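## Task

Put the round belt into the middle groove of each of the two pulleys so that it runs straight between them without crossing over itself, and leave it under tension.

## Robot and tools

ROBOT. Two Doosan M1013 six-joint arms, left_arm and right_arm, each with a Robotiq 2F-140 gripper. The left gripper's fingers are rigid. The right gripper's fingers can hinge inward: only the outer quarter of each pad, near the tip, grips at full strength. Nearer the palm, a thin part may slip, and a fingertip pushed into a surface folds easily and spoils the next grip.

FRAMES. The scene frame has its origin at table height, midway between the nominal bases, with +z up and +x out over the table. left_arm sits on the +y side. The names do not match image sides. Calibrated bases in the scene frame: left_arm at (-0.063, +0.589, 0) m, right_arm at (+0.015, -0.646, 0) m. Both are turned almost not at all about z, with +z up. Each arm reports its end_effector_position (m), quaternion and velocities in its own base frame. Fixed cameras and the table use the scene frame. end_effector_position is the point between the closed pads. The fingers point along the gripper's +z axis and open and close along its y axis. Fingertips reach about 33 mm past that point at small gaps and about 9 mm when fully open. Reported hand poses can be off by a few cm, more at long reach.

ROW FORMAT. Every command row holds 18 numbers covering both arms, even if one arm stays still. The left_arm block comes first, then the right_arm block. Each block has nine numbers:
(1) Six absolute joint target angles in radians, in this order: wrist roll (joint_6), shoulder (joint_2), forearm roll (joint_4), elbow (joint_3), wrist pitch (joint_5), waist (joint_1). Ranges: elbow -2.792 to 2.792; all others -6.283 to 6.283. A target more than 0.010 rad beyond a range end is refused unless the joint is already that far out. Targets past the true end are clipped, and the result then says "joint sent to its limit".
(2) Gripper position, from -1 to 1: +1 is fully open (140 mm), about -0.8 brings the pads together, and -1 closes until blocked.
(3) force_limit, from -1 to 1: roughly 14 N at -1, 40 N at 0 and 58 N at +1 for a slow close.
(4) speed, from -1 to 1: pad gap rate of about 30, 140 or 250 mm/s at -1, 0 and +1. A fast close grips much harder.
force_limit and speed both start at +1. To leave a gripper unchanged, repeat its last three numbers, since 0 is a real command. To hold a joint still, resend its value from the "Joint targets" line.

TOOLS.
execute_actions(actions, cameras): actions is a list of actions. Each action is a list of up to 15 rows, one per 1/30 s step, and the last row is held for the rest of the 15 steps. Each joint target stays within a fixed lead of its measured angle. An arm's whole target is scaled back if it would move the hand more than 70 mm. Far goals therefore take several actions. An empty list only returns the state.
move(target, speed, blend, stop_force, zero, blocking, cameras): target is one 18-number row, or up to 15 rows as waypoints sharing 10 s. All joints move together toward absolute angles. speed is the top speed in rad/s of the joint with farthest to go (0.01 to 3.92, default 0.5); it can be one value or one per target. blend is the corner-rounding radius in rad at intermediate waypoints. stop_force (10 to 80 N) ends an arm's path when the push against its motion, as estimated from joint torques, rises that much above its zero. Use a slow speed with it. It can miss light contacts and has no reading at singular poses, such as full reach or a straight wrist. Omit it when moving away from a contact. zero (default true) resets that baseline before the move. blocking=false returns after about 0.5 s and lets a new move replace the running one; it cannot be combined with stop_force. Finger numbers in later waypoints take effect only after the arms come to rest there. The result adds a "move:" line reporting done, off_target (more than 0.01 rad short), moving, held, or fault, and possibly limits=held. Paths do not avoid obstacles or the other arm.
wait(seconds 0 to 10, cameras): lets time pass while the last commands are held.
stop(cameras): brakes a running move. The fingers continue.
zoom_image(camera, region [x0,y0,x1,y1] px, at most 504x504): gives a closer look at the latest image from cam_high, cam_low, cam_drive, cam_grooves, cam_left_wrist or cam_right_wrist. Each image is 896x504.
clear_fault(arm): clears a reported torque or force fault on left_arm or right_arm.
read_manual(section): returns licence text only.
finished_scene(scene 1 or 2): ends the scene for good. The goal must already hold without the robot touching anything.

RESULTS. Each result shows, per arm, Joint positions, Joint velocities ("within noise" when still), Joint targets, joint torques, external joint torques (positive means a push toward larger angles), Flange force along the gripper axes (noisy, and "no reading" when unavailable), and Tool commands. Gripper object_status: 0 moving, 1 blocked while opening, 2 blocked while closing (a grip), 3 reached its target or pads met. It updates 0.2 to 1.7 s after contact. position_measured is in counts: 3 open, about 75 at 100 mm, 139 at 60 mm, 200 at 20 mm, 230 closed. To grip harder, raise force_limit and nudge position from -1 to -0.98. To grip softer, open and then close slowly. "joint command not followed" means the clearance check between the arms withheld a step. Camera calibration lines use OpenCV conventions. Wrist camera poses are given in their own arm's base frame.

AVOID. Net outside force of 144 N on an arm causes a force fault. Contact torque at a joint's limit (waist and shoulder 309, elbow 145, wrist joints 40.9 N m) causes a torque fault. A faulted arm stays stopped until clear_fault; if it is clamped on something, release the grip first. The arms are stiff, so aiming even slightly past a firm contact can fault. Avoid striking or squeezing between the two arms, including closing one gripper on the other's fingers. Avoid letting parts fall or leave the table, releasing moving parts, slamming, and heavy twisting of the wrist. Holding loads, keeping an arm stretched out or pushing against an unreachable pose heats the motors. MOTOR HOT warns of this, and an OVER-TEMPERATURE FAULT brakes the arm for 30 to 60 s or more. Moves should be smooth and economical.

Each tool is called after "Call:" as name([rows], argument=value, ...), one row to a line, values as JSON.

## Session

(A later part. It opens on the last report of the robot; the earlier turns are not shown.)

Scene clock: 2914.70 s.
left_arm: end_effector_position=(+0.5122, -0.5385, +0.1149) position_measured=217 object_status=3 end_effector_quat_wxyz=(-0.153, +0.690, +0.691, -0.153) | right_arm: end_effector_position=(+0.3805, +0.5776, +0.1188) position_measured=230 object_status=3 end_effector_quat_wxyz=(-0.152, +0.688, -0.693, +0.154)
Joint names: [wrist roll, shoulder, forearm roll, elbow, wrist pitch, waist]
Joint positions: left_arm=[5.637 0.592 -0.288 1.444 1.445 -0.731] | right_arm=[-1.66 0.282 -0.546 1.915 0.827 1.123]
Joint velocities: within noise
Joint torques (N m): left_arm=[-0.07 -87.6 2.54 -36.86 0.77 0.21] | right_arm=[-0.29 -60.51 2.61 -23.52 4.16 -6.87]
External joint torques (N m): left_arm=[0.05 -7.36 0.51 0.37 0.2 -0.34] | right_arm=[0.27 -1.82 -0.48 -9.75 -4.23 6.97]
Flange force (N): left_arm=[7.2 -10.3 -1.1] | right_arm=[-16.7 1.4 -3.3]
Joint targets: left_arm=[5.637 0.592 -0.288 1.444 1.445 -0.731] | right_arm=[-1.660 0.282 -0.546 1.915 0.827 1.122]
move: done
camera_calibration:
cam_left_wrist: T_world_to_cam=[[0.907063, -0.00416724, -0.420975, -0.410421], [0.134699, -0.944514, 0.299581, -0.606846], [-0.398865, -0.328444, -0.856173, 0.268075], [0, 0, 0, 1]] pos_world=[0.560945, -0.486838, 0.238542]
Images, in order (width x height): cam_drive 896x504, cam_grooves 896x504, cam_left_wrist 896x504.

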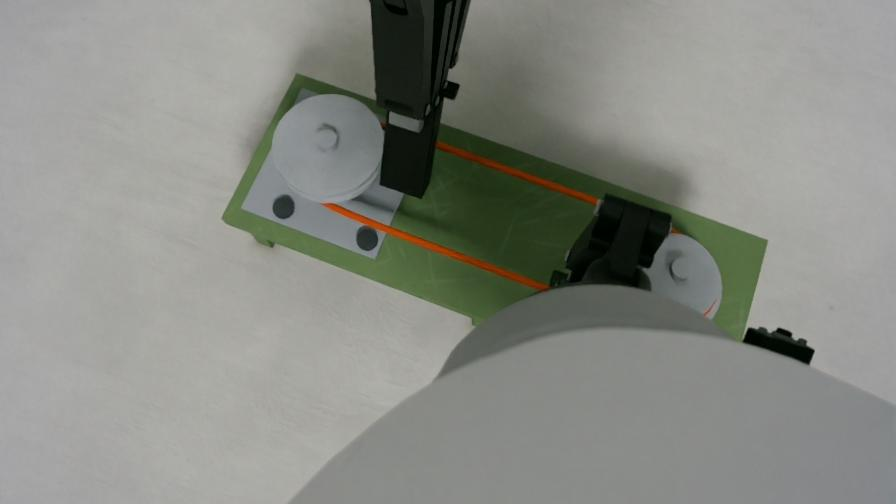

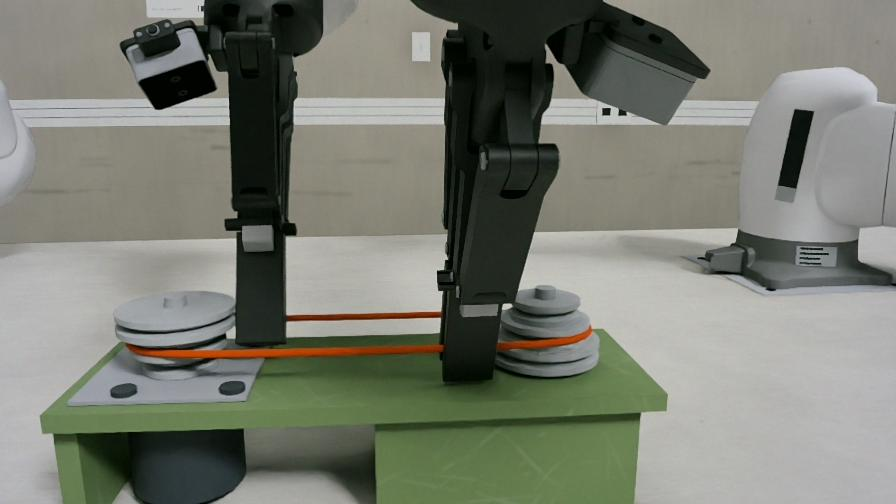

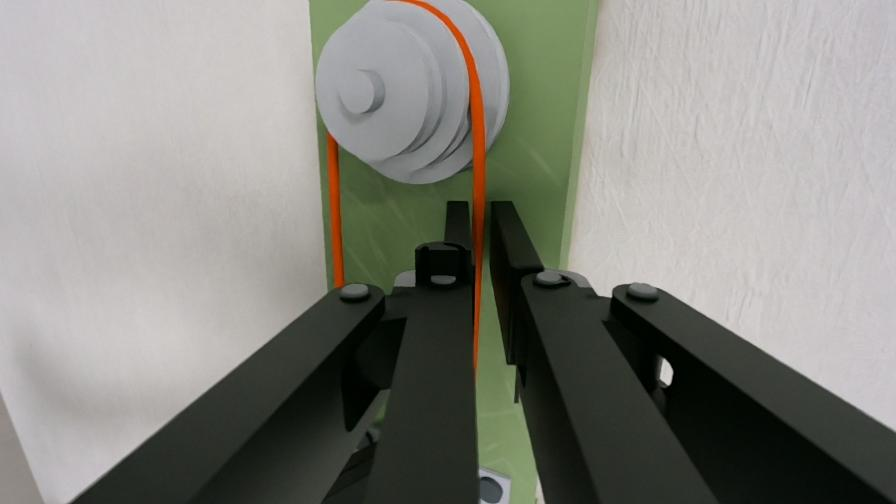

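Call:
move([
  [5.6369, 0.5916, -0.2885, 1.4445, 1.4447, -0.7305, -0.45, -1, -1, -1.6596, 0.2824, -0.5462, 1.9149, 0.8268, 1.1225, -1, -1, -1],
], speed=0.02, cameras=["cam_grooves", "cam_left_wrist", "cam_drive"])

Call:
zoom_image(camera="cam_grooves", region=[480, 280, 630, 390])

Call:
zoom_image(camera="cam_left_wrist", region=[290, 0, 510, 220])

Scene clock: 2922.17 s.
left_arm: end_effector_position=(+0.5121, -0.5385, +0.1149) position_measured=186 object_status=0 end_effector_quat_wxyz=(-0.153, +0.690, +0.691, -0.153) | right_arm: end_effector_position=(+0.3805, +0.5776, +0.1188) position_measured=230 object_status=3 end_effector_quat_wxyz=(-0.152, +0.688, -0.693, +0.154)
Joint names: [wrist roll, shoulder, forearm roll, elbow, wrist pitch, waist]
Joint positions: left_arm=[5.637 0.592 -0.288 1.444 1.445 -0.731] | right_arm=[-1.66 0.282 -0.546 1.915 0.827 1.122]
Joint velocities: within noise
Joint torques (N m): left_arm=[-0.08 -78.69 4.9 -35.99 -3.13 3.13] | right_arm=[-0.32 -60.01 2.7 -23.35 4.08 -6.97]
External joint torques (N m): left_arm=[0.06 -16.36 -1.84 -0.59 4.09 -3.18] | right_arm=[0.3 -2.38 -0.59 -9.96 -4.14 6.87]
Flange force (N): left_arm=[9.4 -22.5 -9.5] | right_arm=[-16.4 1.1 -4.0]
Joint targets: left_arm=[5.637 0.592 -0.288 1.444 1.445 -0.731] | right_arm=[-1.660 0.282 -0.546 1.915 0.827 1.122]
move: done
camera_calibration:
cam_left_wrist: T_world_to_cam=[[0.907021, -0.00415782, -0.421065, -0.410329], [0.134693, -0.94455, 0.299471, -0.606864], [-0.398962, -0.328341, -0.856167, 0.268264], [0, 0, 0, 1]] pos_world=[0.560945, -0.486838, 0.238641]
Images, in order (width x height): cam_drive 896x504, cam_grooves 896x504, cam_left_wrist 896x504.

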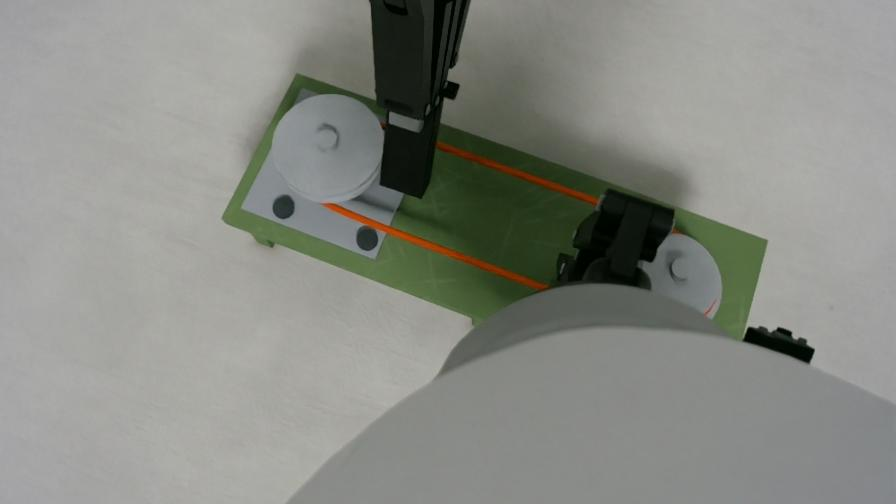

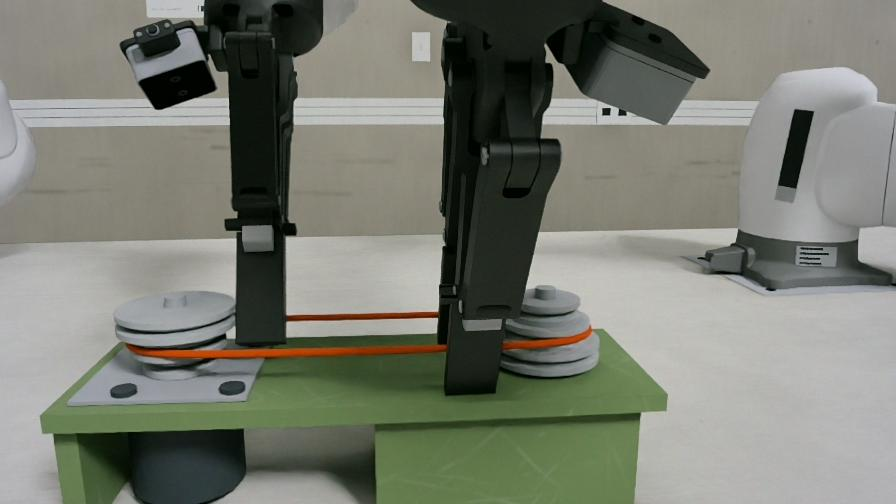

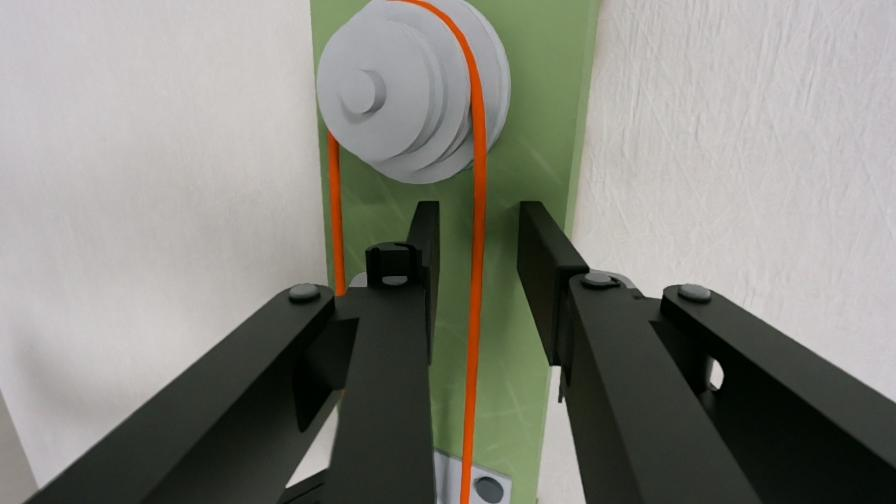

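Scaled by 3.360 from the camera's 896x504 image, which has a finer 1280x720 frame.

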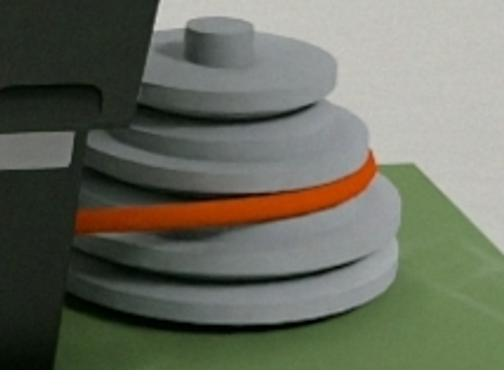

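Scaled by 2.291 from the camera's 896x504 image, which has a finer 1280x720 frame.

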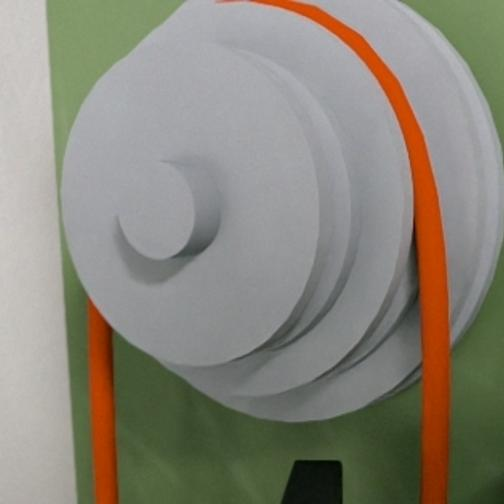

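Call:
move([
  [5.6272, 0.5855, -0.2813, 1.3658, 1.5302, -0.7140, -0.45, -1, -1, -1.6596, 0.2824, -0.5462, 1.9149, 0.8268, 1.1225, -1, -1, -1],
], speed=0.05, cameras=["cam_grooves", "cam_left_wrist", "cam_drive"])

Call:
zoom_image(camera="cam_grooves", region=[480, 280, 630, 390])

Call:
zoom_image(camera="cam_left_wrist", region=[290, 0, 510, 220])

Scene clock: 2943.80 s.
left_arm: end_effector_position=(+0.5333, -0.5385, +0.1603) position_measured=186 object_status=3 end_effector_quat_wxyz=(-0.153, +0.690, +0.691, -0.153) | right_arm: end_effector_position=(+0.3805, +0.5776, +0.1188) position_measured=230 object_status=3 end_effector_quat_wxyz=(-0.152, +0.688, -0.693, +0.154)
Joint names: [wrist roll, shoulder, forearm roll, elbow, wrist pitch, waist]
Joint positions: left_arm=[5.627 0.585 -0.281 1.366 1.53 -0.714] | right_arm=[-1.66 0.282 -0.546 1.915 0.827 1.122]
Joint velocities: within noise
Joint torques (N m): left_arm=[-0.02 -88.24 2.74 -38.56 0.69 0.37] | right_arm=[-0.33 -60.32 2.62 -23.82 3.98 -6.89]
External joint torques (N m): left_arm=[0 -7.66 0.45 0.51 0.27 -0.57] | right_arm=[0.31 -1.78 -0.5 -9.45 -4.05 6.93]
Flange force (N): left_arm=[7.7 -11.2 0.1] | right_arm=[-16.4 1.6 -3.4]
Joint targets: left_arm=[5.627 0.585 -0.281 1.366 1.530 -0.714] | right_arm=[-1.660 0.282 -0.546 1.915 0.827 1.122]
move: done
camera_calibration:
cam_left_wrist: T_world_to_cam=[[0.907045, -0.00388755, -0.421016, -0.410289], [0.135118, -0.944378, 0.299821, -0.623441], [-0.398764, -0.328838, -0.856068, 0.315114], [0, 0, 0, 1]] pos_world=[0.582045, -0.486738, 0.283942]
Images, in order (width x height): cam_drive 896x504, cam_grooves 896x504, cam_left_wrist 896x504.

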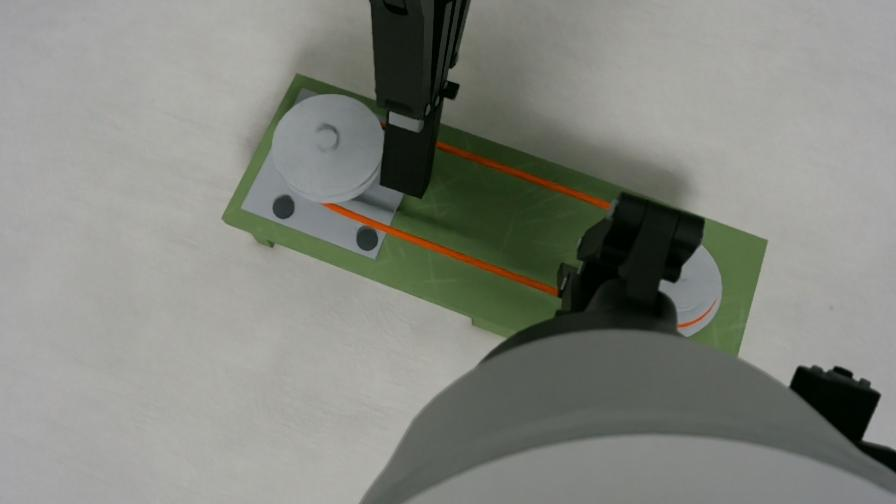

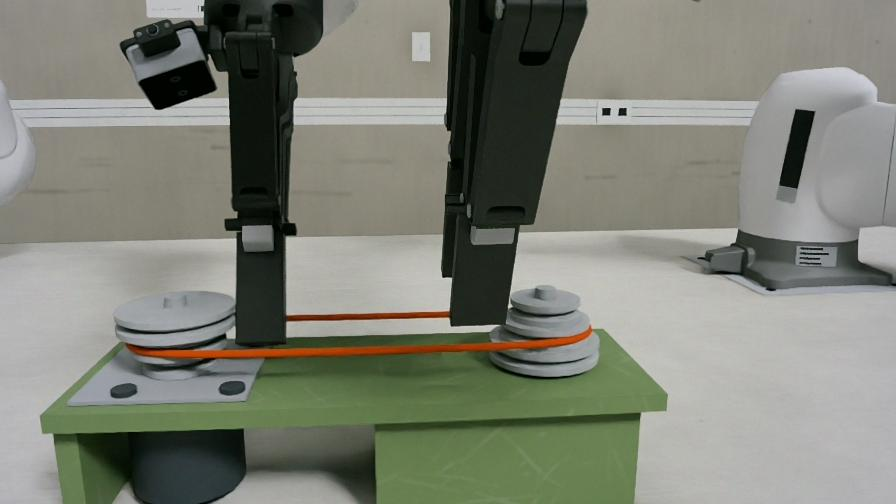

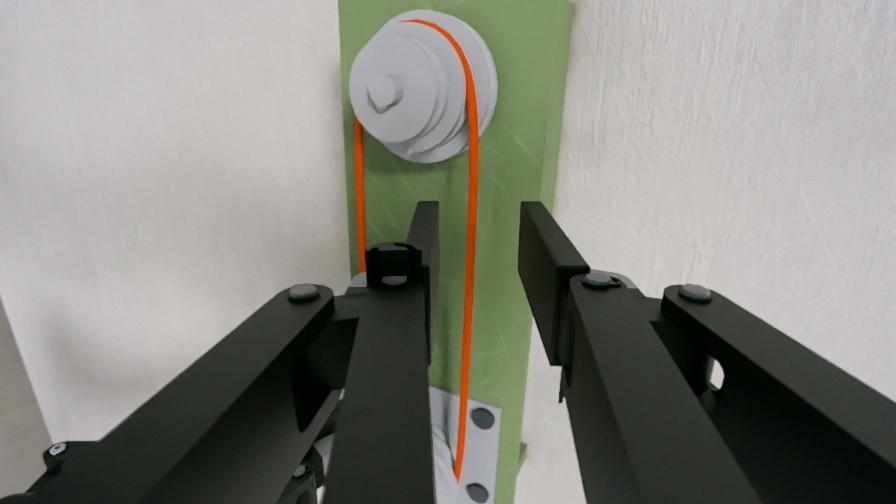

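Scaled by 3.360 from the camera's 896x504 image, which has a finer 1280x720 frame.

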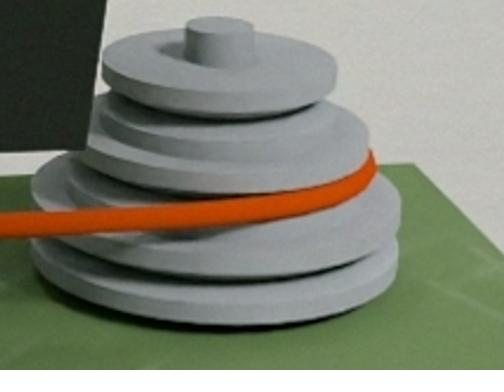

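Scaled by 2.291 from the camera's 896x504 image, which has a finer 1280x720 frame.

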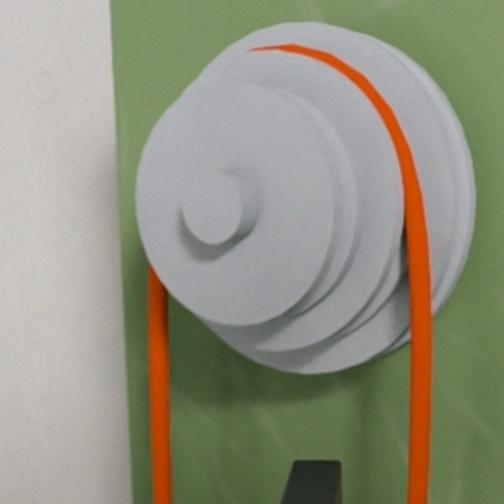

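Call:
move([
  [5.6272, 0.5855, -0.2813, 1.3658, 1.5302, -0.7140, -0.45, -1, -1, -1.6599, 0.2811, -0.5464, 1.9167, 0.8261, 1.1218, -1, -1, -1],
], speed=0.02, cameras=["cam_grooves", "cam_left_wrist", "cam_drive"])

Call:
zoom_image(camera="cam_grooves", region=[480, 280, 630, 390])

Call:
zoom_image(camera="cam_grooves", region=[100, 285, 250, 405])

Call:
zoom_image(camera="cam_left_wrist", region=[330, 0, 510, 180])

Scene clock: 2964.50 s.
left_arm: end_effector_position=(+0.5333, -0.5385, +0.1602) position_measured=186 object_status=3 end_effector_quat_wxyz=(-0.153, +0.690, +0.691, -0.153) | right_arm: end_effector_position=(+0.3805, +0.5766, +0.1188) position_measured=230 object_status=3 end_effector_quat_wxyz=(-0.152, +0.688, -0.693, +0.154)
Joint names: [wrist roll, shoulder, forearm roll, elbow, wrist pitch, waist]
Joint positions: left_arm=[5.627 0.586 -0.281 1.366 1.53 -0.714] | right_arm=[-1.66 0.281 -0.546 1.917 0.826 1.122]
Joint velocities: within noise
Joint torques (N m): left_arm=[-0.17 -88.46 2.92 -38.27 0.74 0.07] | right_arm=[-0.3 -60.36 2.51 -22.8 4.8 -8.09]
External joint torques (N m): left_arm=[0.15 -7.52 0.28 0.22 0.22 -0.11] | right_arm=[0.28 -1.43 -0.4 -10.37 -4.87 8.1]
Flange force (N): left_arm=[7.6 -10.3 -0.4] | right_arm=[-18.7 2.3 -2.9]
Joint targets: left_arm=[5.627 0.585 -0.281 1.366 1.530 -0.714] | right_arm=[-1.660 0.281 -0.546 1.917 0.826 1.122]
move: done
camera_calibration:
cam_left_wrist: T_world_to_cam=[[0.907027, -0.00376157, -0.421057, -0.410206], [0.135239, -0.944379, 0.299763, -0.62359], [-0.398765, -0.328836, -0.856069, 0.315083], [0, 0, 0, 1]] pos_world=[0.582045, -0.486838, 0.283942]
Images, in order (width x height): cam_drive 896x504, cam_grooves 896x504, cam_left_wrist 896x504.

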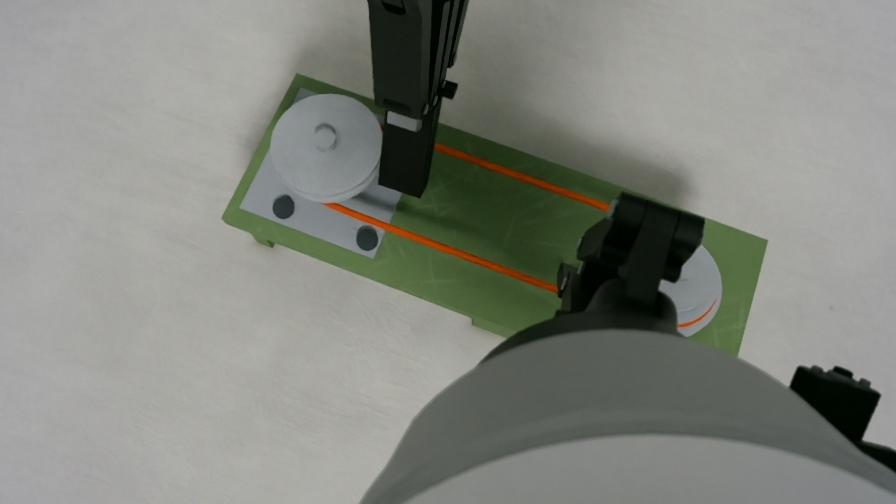

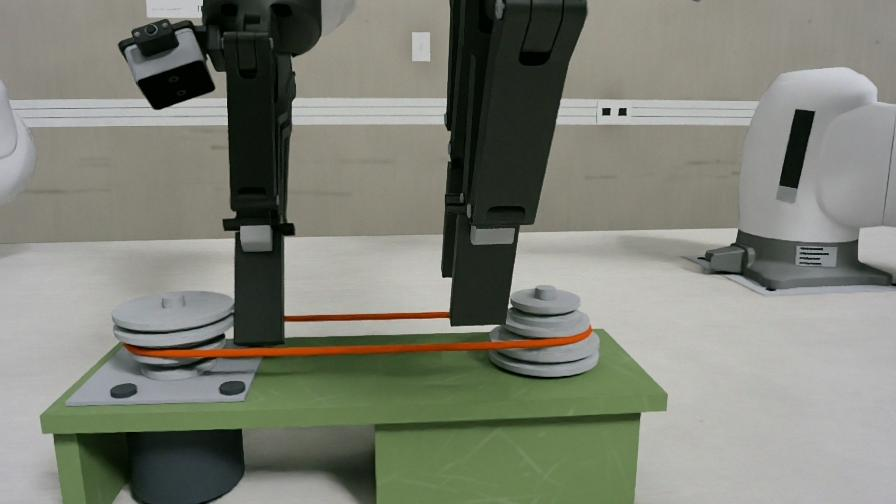

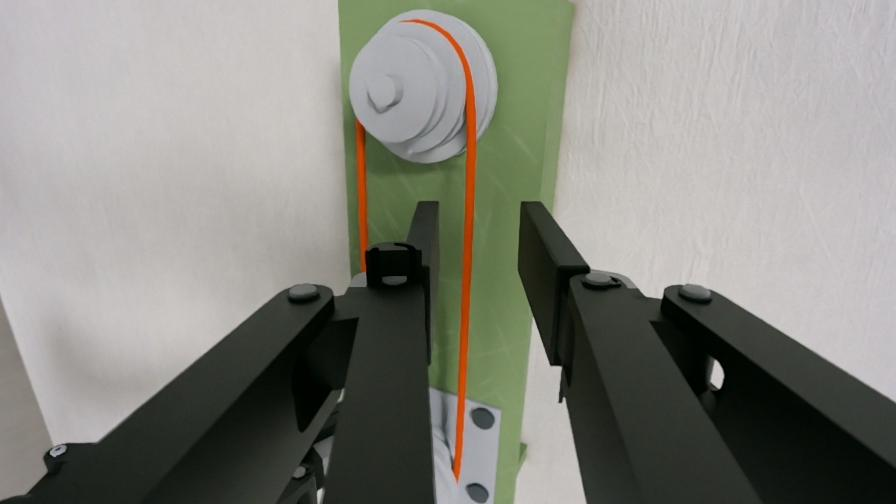

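Scaled by 3.360 from the camera's 896x504 image, which has a finer 1280x720 frame.

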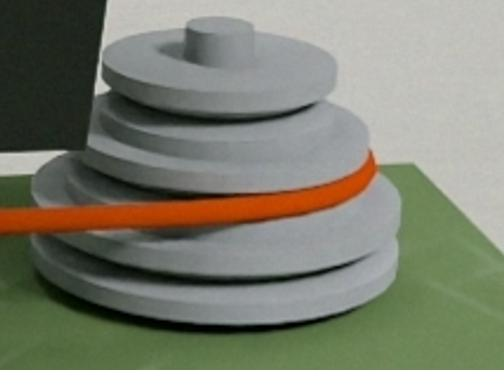

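Scaled by 3.360 from the camera's 896x504 image, which has a finer 1280x720 frame.

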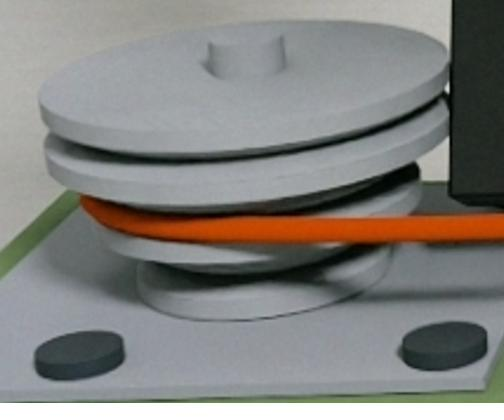

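Scaled by 2.800 from the camera's 896x504 image, which has a finer 1280x720 frame.

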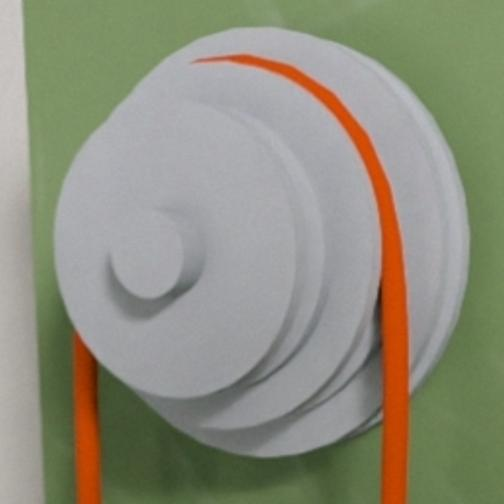

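Call:
move([
  [5.6272, 0.5855, -0.2813, 1.3658, 1.5302, -0.7140, -0.45, -1, -1, -1.6602, 0.2798, -0.5466, 1.9185, 0.8254, 1.1211, -1, -1, -1],
], speed=0.02, cameras=["cam_grooves", "cam_left_wrist", "cam_drive"])

Call:
zoom_image(camera="cam_grooves", region=[480, 280, 630, 390])

Call:
zoom_image(camera="cam_drive", region=[260, 80, 620, 310])

Call:
zoom_image(camera="cam_left_wrist", region=[330, 0, 510, 180])

Scene clock: 2971.33 s.
left_arm: end_effector_position=(+0.5333, -0.5385, +0.1602) position_measured=186 object_status=3 end_effector_quat_wxyz=(-0.153, +0.690, +0.691, -0.153) | right_arm: end_effector_position=(+0.3805, +0.5756, +0.1188) position_measured=230 object_status=3 end_effector_quat_wxyz=(-0.152, +0.688, -0.693, +0.154)
Joint names: [wrist roll, shoulder, forearm roll, elbow, wrist pitch, waist]
Joint positions: left_arm=[5.627 0.586 -0.281 1.366 1.53 -0.714] | right_arm=[-1.66 0.28 -0.547 1.918 0.825 1.121]
Joint velocities: within noise
Joint torques (N m): left_arm=[-0.04 -88.4 2.84 -38.46 0.69 0.73] | right_arm=[-0.23 -61.6 1.82 -16.96 9.41 -13.43]
External joint torques (N m): left_arm=[0.02 -7.52 0.34 0.41 0.27 -1.21] | right_arm=[0.21 -0.34 0.3 -16.29 -9.49 13.5]
Flange force (N): left_arm=[6.8 -11.3 0.2] | right_arm=[-31.2 4.1 -0.7]
Joint targets: left_arm=[5.627 0.585 -0.281 1.366 1.530 -0.714] | right_arm=[-1.660 0.280 -0.547 1.919 0.825 1.121]
move: done
camera_calibration:
cam_left_wrist: T_world_to_cam=[[0.907027, -0.00376157, -0.421057, -0.410206], [0.135239, -0.944379, 0.299763, -0.62359], [-0.398765, -0.328836, -0.856069, 0.315083], [0, 0, 0, 1]] pos_world=[0.582045, -0.486838, 0.283942]
Images, in order (width x height): cam_drive 896x504, cam_grooves 896x504, cam_left_wrist 896x504.

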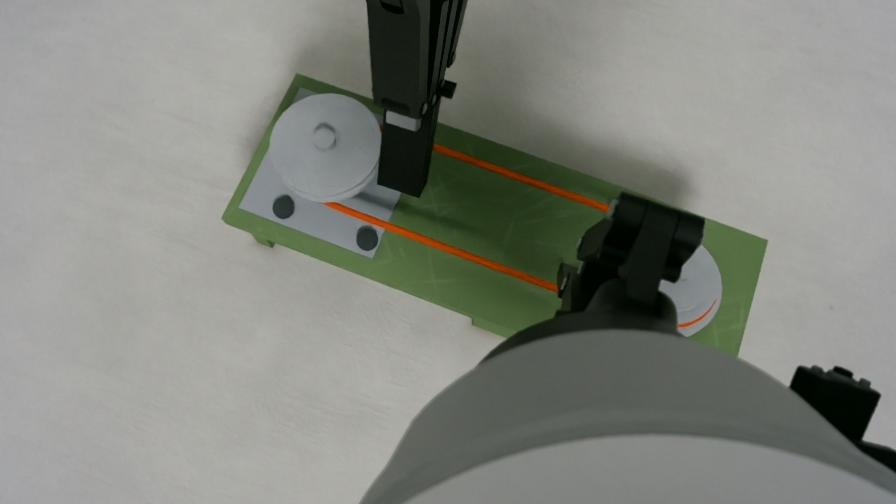

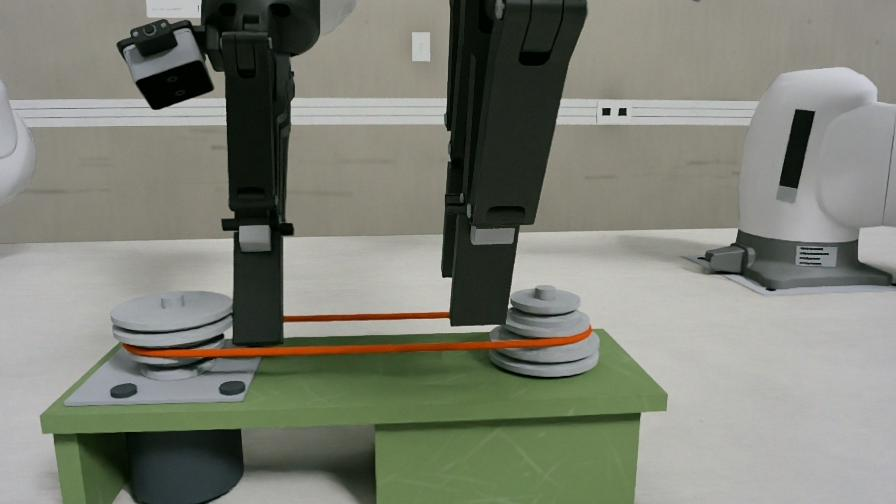

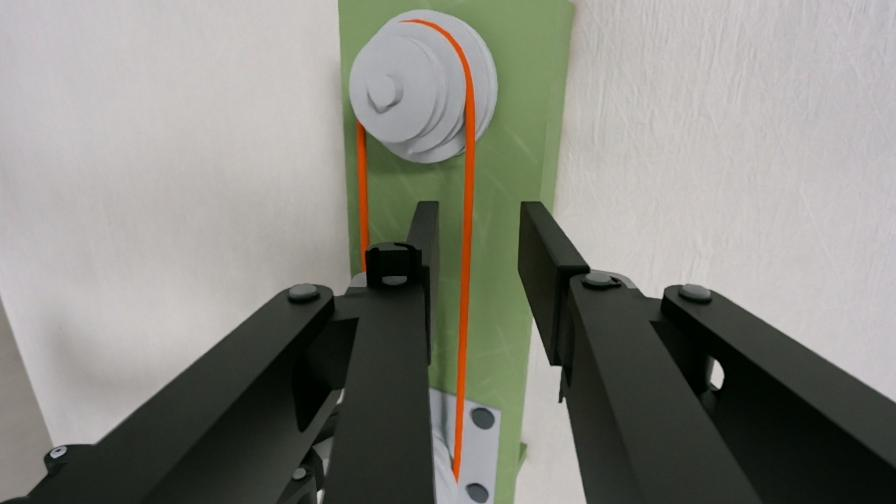

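Scaled by 3.360 from the camera's 896x504 image, which has a finer 1280x720 frame.

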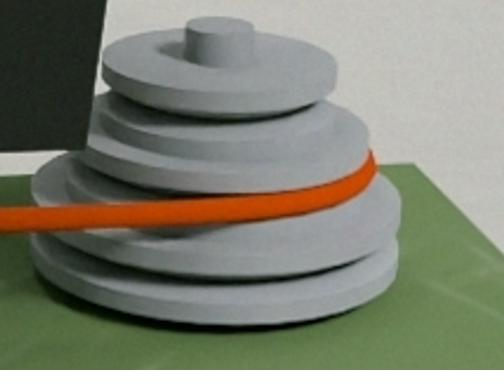

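Scaled by 1.400 from the camera's 896x504 image, which has a finer 1280x720 frame.

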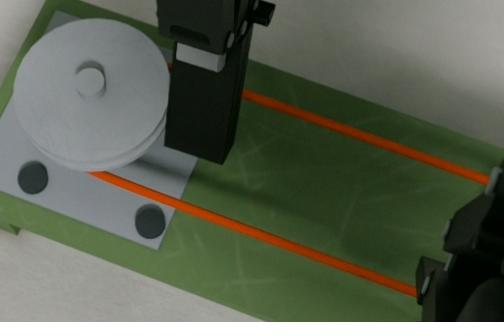

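Scaled by 2.800 from the camera's 896x504 image, which has a finer 1280x720 frame.

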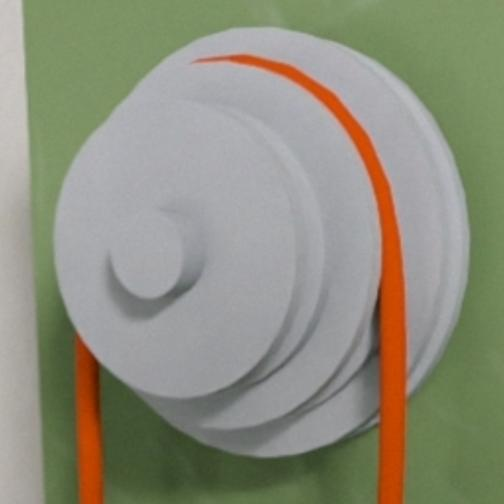

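Call:
move([
  [5.6272, 0.5855, -0.2813, 1.3658, 1.5302, -0.7140, -0.45, -1, -1, -1.6580, 0.2900, -0.5450, 1.9041, 0.8312, 1.1265, -1, -1, -1],
], speed=0.01, cameras=["cam_grooves", "cam_left_wrist", "cam_drive"])

Call:
zoom_image(camera="cam_grooves", region=[480, 280, 630, 390])

Call:
zoom_image(camera="cam_drive", region=[260, 80, 620, 310])

Call:
zoom_image(camera="cam_grooves", region=[100, 285, 250, 405])

Scene clock: 2989.90 s.
left_arm: end_effector_position=(+0.5333, -0.5385, +0.1602) position_measured=186 object_status=3 end_effector_quat_wxyz=(-0.153, +0.690, +0.691, -0.153) | right_arm: end_effector_position=(+0.3806, +0.5836, +0.1189) position_measured=230 object_status=3 end_effector_quat_wxyz=(-0.152, +0.688, -0.693, +0.154)
Joint names: [wrist roll, shoulder, forearm roll, elbow, wrist pitch, waist]
Joint positions: left_arm=[5.627 0.586 -0.281 1.366 1.53 -0.714] | right_arm=[-1.658 0.29 -0.545 1.904 0.831 1.127]
Joint velocities: within noise
Joint torques (N m): left_arm=[-0.03 -87.66 2.89 -38.24 0.78 0.27] | right_arm=[-0.42 -66.82 2.02 -33.85 0 -2.22]
External joint torques (N m): left_arm=[0.01 -8.42 0.32 0.08 0.18 -0.36] | right_arm=[0.4 3.17 0.1 0.31 -0.07 2.24]
Flange force (N): left_arm=[7.9 -11.5 -0.5] | right_arm=[-5.1 3.8 2.6]
Joint targets: left_arm=[5.627 0.585 -0.281 1.366 1.530 -0.714] | right_arm=[-1.658 0.290 -0.545 1.904 0.831 1.127]
move: done
camera_calibration:
cam_left_wrist: T_world_to_cam=[[0.907027, -0.00376157, -0.421057, -0.410206], [0.135239, -0.944379, 0.299763, -0.62359], [-0.398765, -0.328836, -0.856069, 0.315083], [0, 0, 0, 1]] pos_world=[0.582045, -0.486838, 0.283942]
Images, in order (width x height): cam_drive 896x504, cam_grooves 896x504, cam_left_wrist 896x504.

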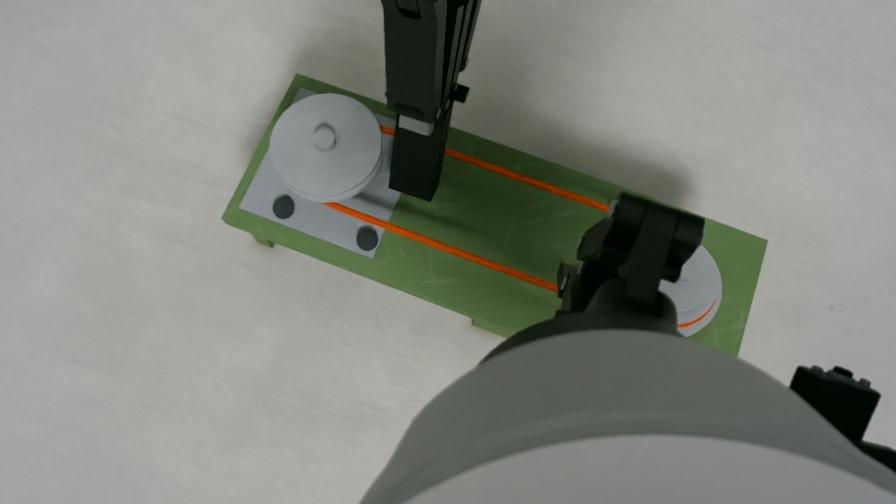

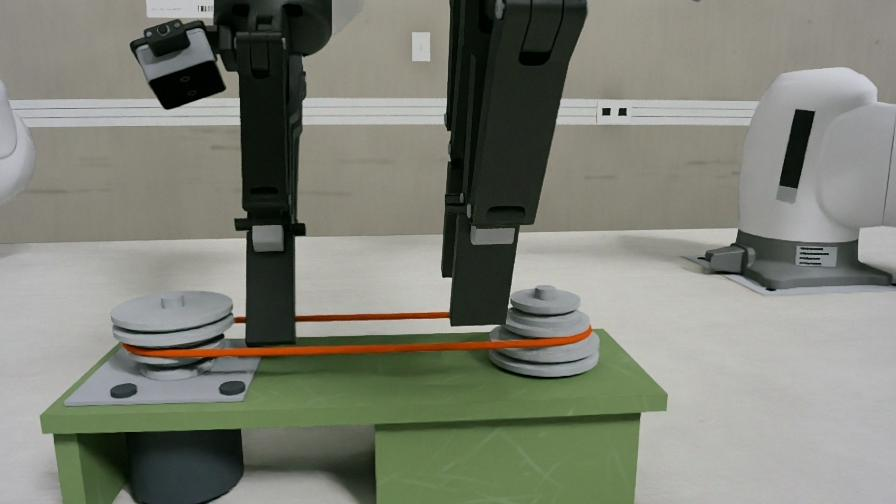

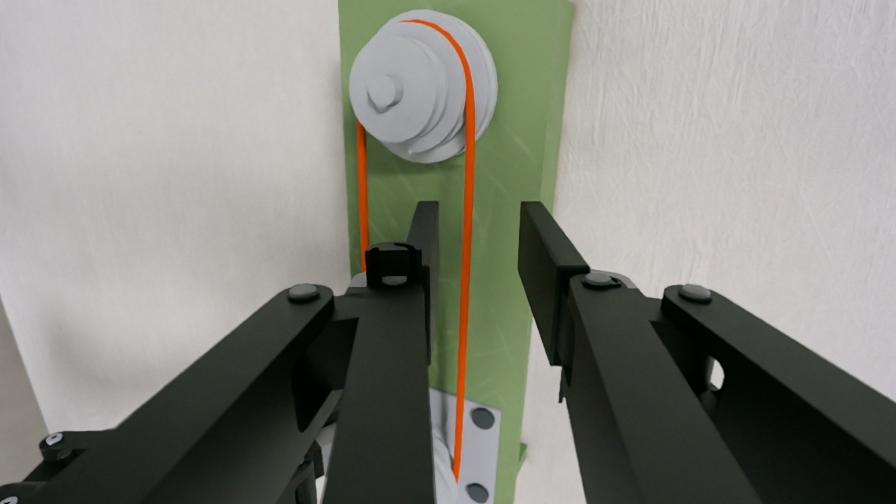

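Scaled by 3.360 from the camera's 896x504 image, which has a finer 1280x720 frame.

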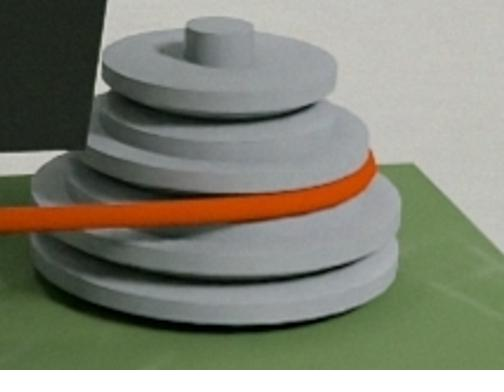

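Scaled by 1.400 from the camera's 896x504 image, which has a finer 1280x720 frame.

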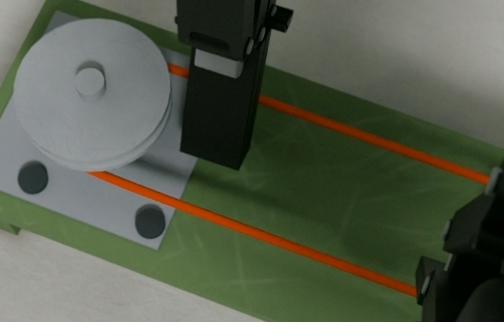

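Scaled by 3.360 from the camera's 896x504 image, which has a finer 1280x720 frame.

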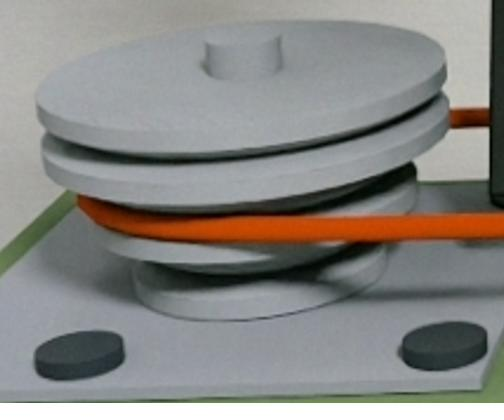

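Call:
move([
  [5.6272, 0.5855, -0.2813, 1.3658, 1.5302, -0.7140, -0.45, -1, -1, -1.6853, 0.2266, -0.5073, 1.8741, 0.9272, 1.1631, -1, -1, -1],
], speed=0.08, cameras=["cam_grooves", "cam_left_wrist", "cam_drive"])

Call:
zoom_image(camera="cam_grooves", region=[100, 275, 350, 405])

Scene clock: 3004.80 s.
left_arm: end_effector_position=(+0.5333, -0.5385, +0.1602) position_measured=186 object_status=3 end_effector_quat_wxyz=(-0.153, +0.690, +0.691, -0.153) | right_arm: end_effector_position=(+0.3551, +0.5833, +0.1726) position_measured=230 object_status=3 end_effector_quat_wxyz=(-0.152, +0.688, -0.693, +0.153)
Joint names: [wrist roll, shoulder, forearm roll, elbow, wrist pitch, waist]
Joint positions: left_arm=[5.627 0.586 -0.281 1.366 1.53 -0.714] | right_arm=[-1.685 0.227 -0.507 1.874 0.927 1.163]
Joint velocities: within noise
Joint torques (N m): left_arm=[-0.1 -88.1 2.86 -38.38 0.66 0.33] | right_arm=[-0.42 -62.49 2.22 -36.32 -0.07 -2.39]
External joint torques (N m): left_arm=[0.08 -8.03 0.35 0.29 0.3 -0.04] | right_arm=[0.4 3.28 0.09 0.64 -0.03 2.42]
Flange force (N): left_arm=[8.2 -11.0 -0.5] | right_arm=[-5.0 4.3 2.3]
Joint targets: left_arm=[5.627 0.585 -0.281 1.366 1.530 -0.714] | right_arm=[-1.685 0.227 -0.507 1.874 0.927 1.163]
move: done
camera_calibration:
cam_left_wrist: T_world_to_cam=[[0.907027, -0.00376157, -0.421057, -0.410206], [0.135239, -0.944379, 0.299763, -0.62359], [-0.398765, -0.328836, -0.856069, 0.315083], [0, 0, 0, 1]] pos_world=[0.582045, -0.486838, 0.283942]
Images, in order (width x height): cam_drive 896x504, cam_grooves 896x504, cam_left_wrist 896x504.

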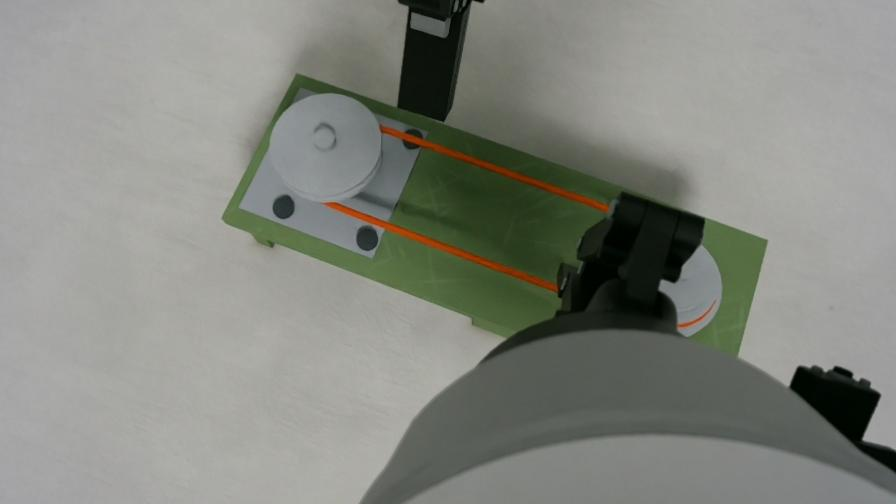

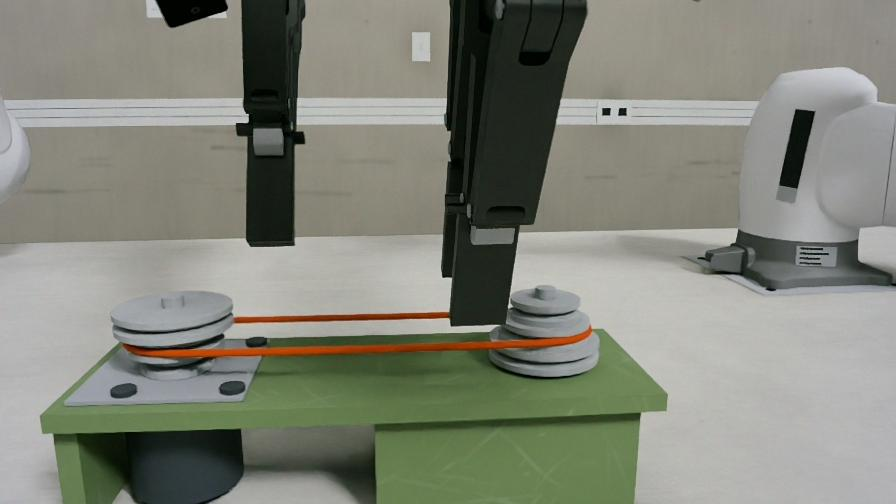

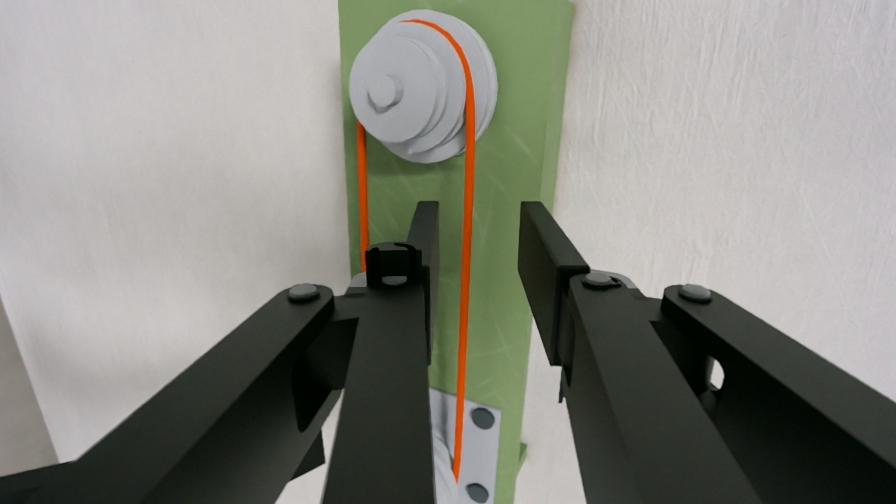

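Scaled by 2.016 from the camera's 896x504 image, which has a finer 1280x720 frame.

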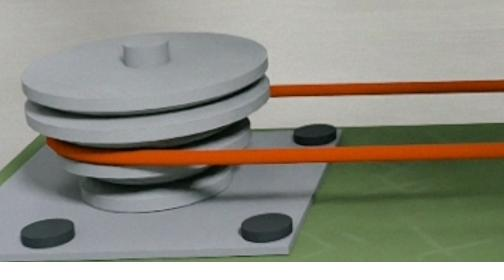

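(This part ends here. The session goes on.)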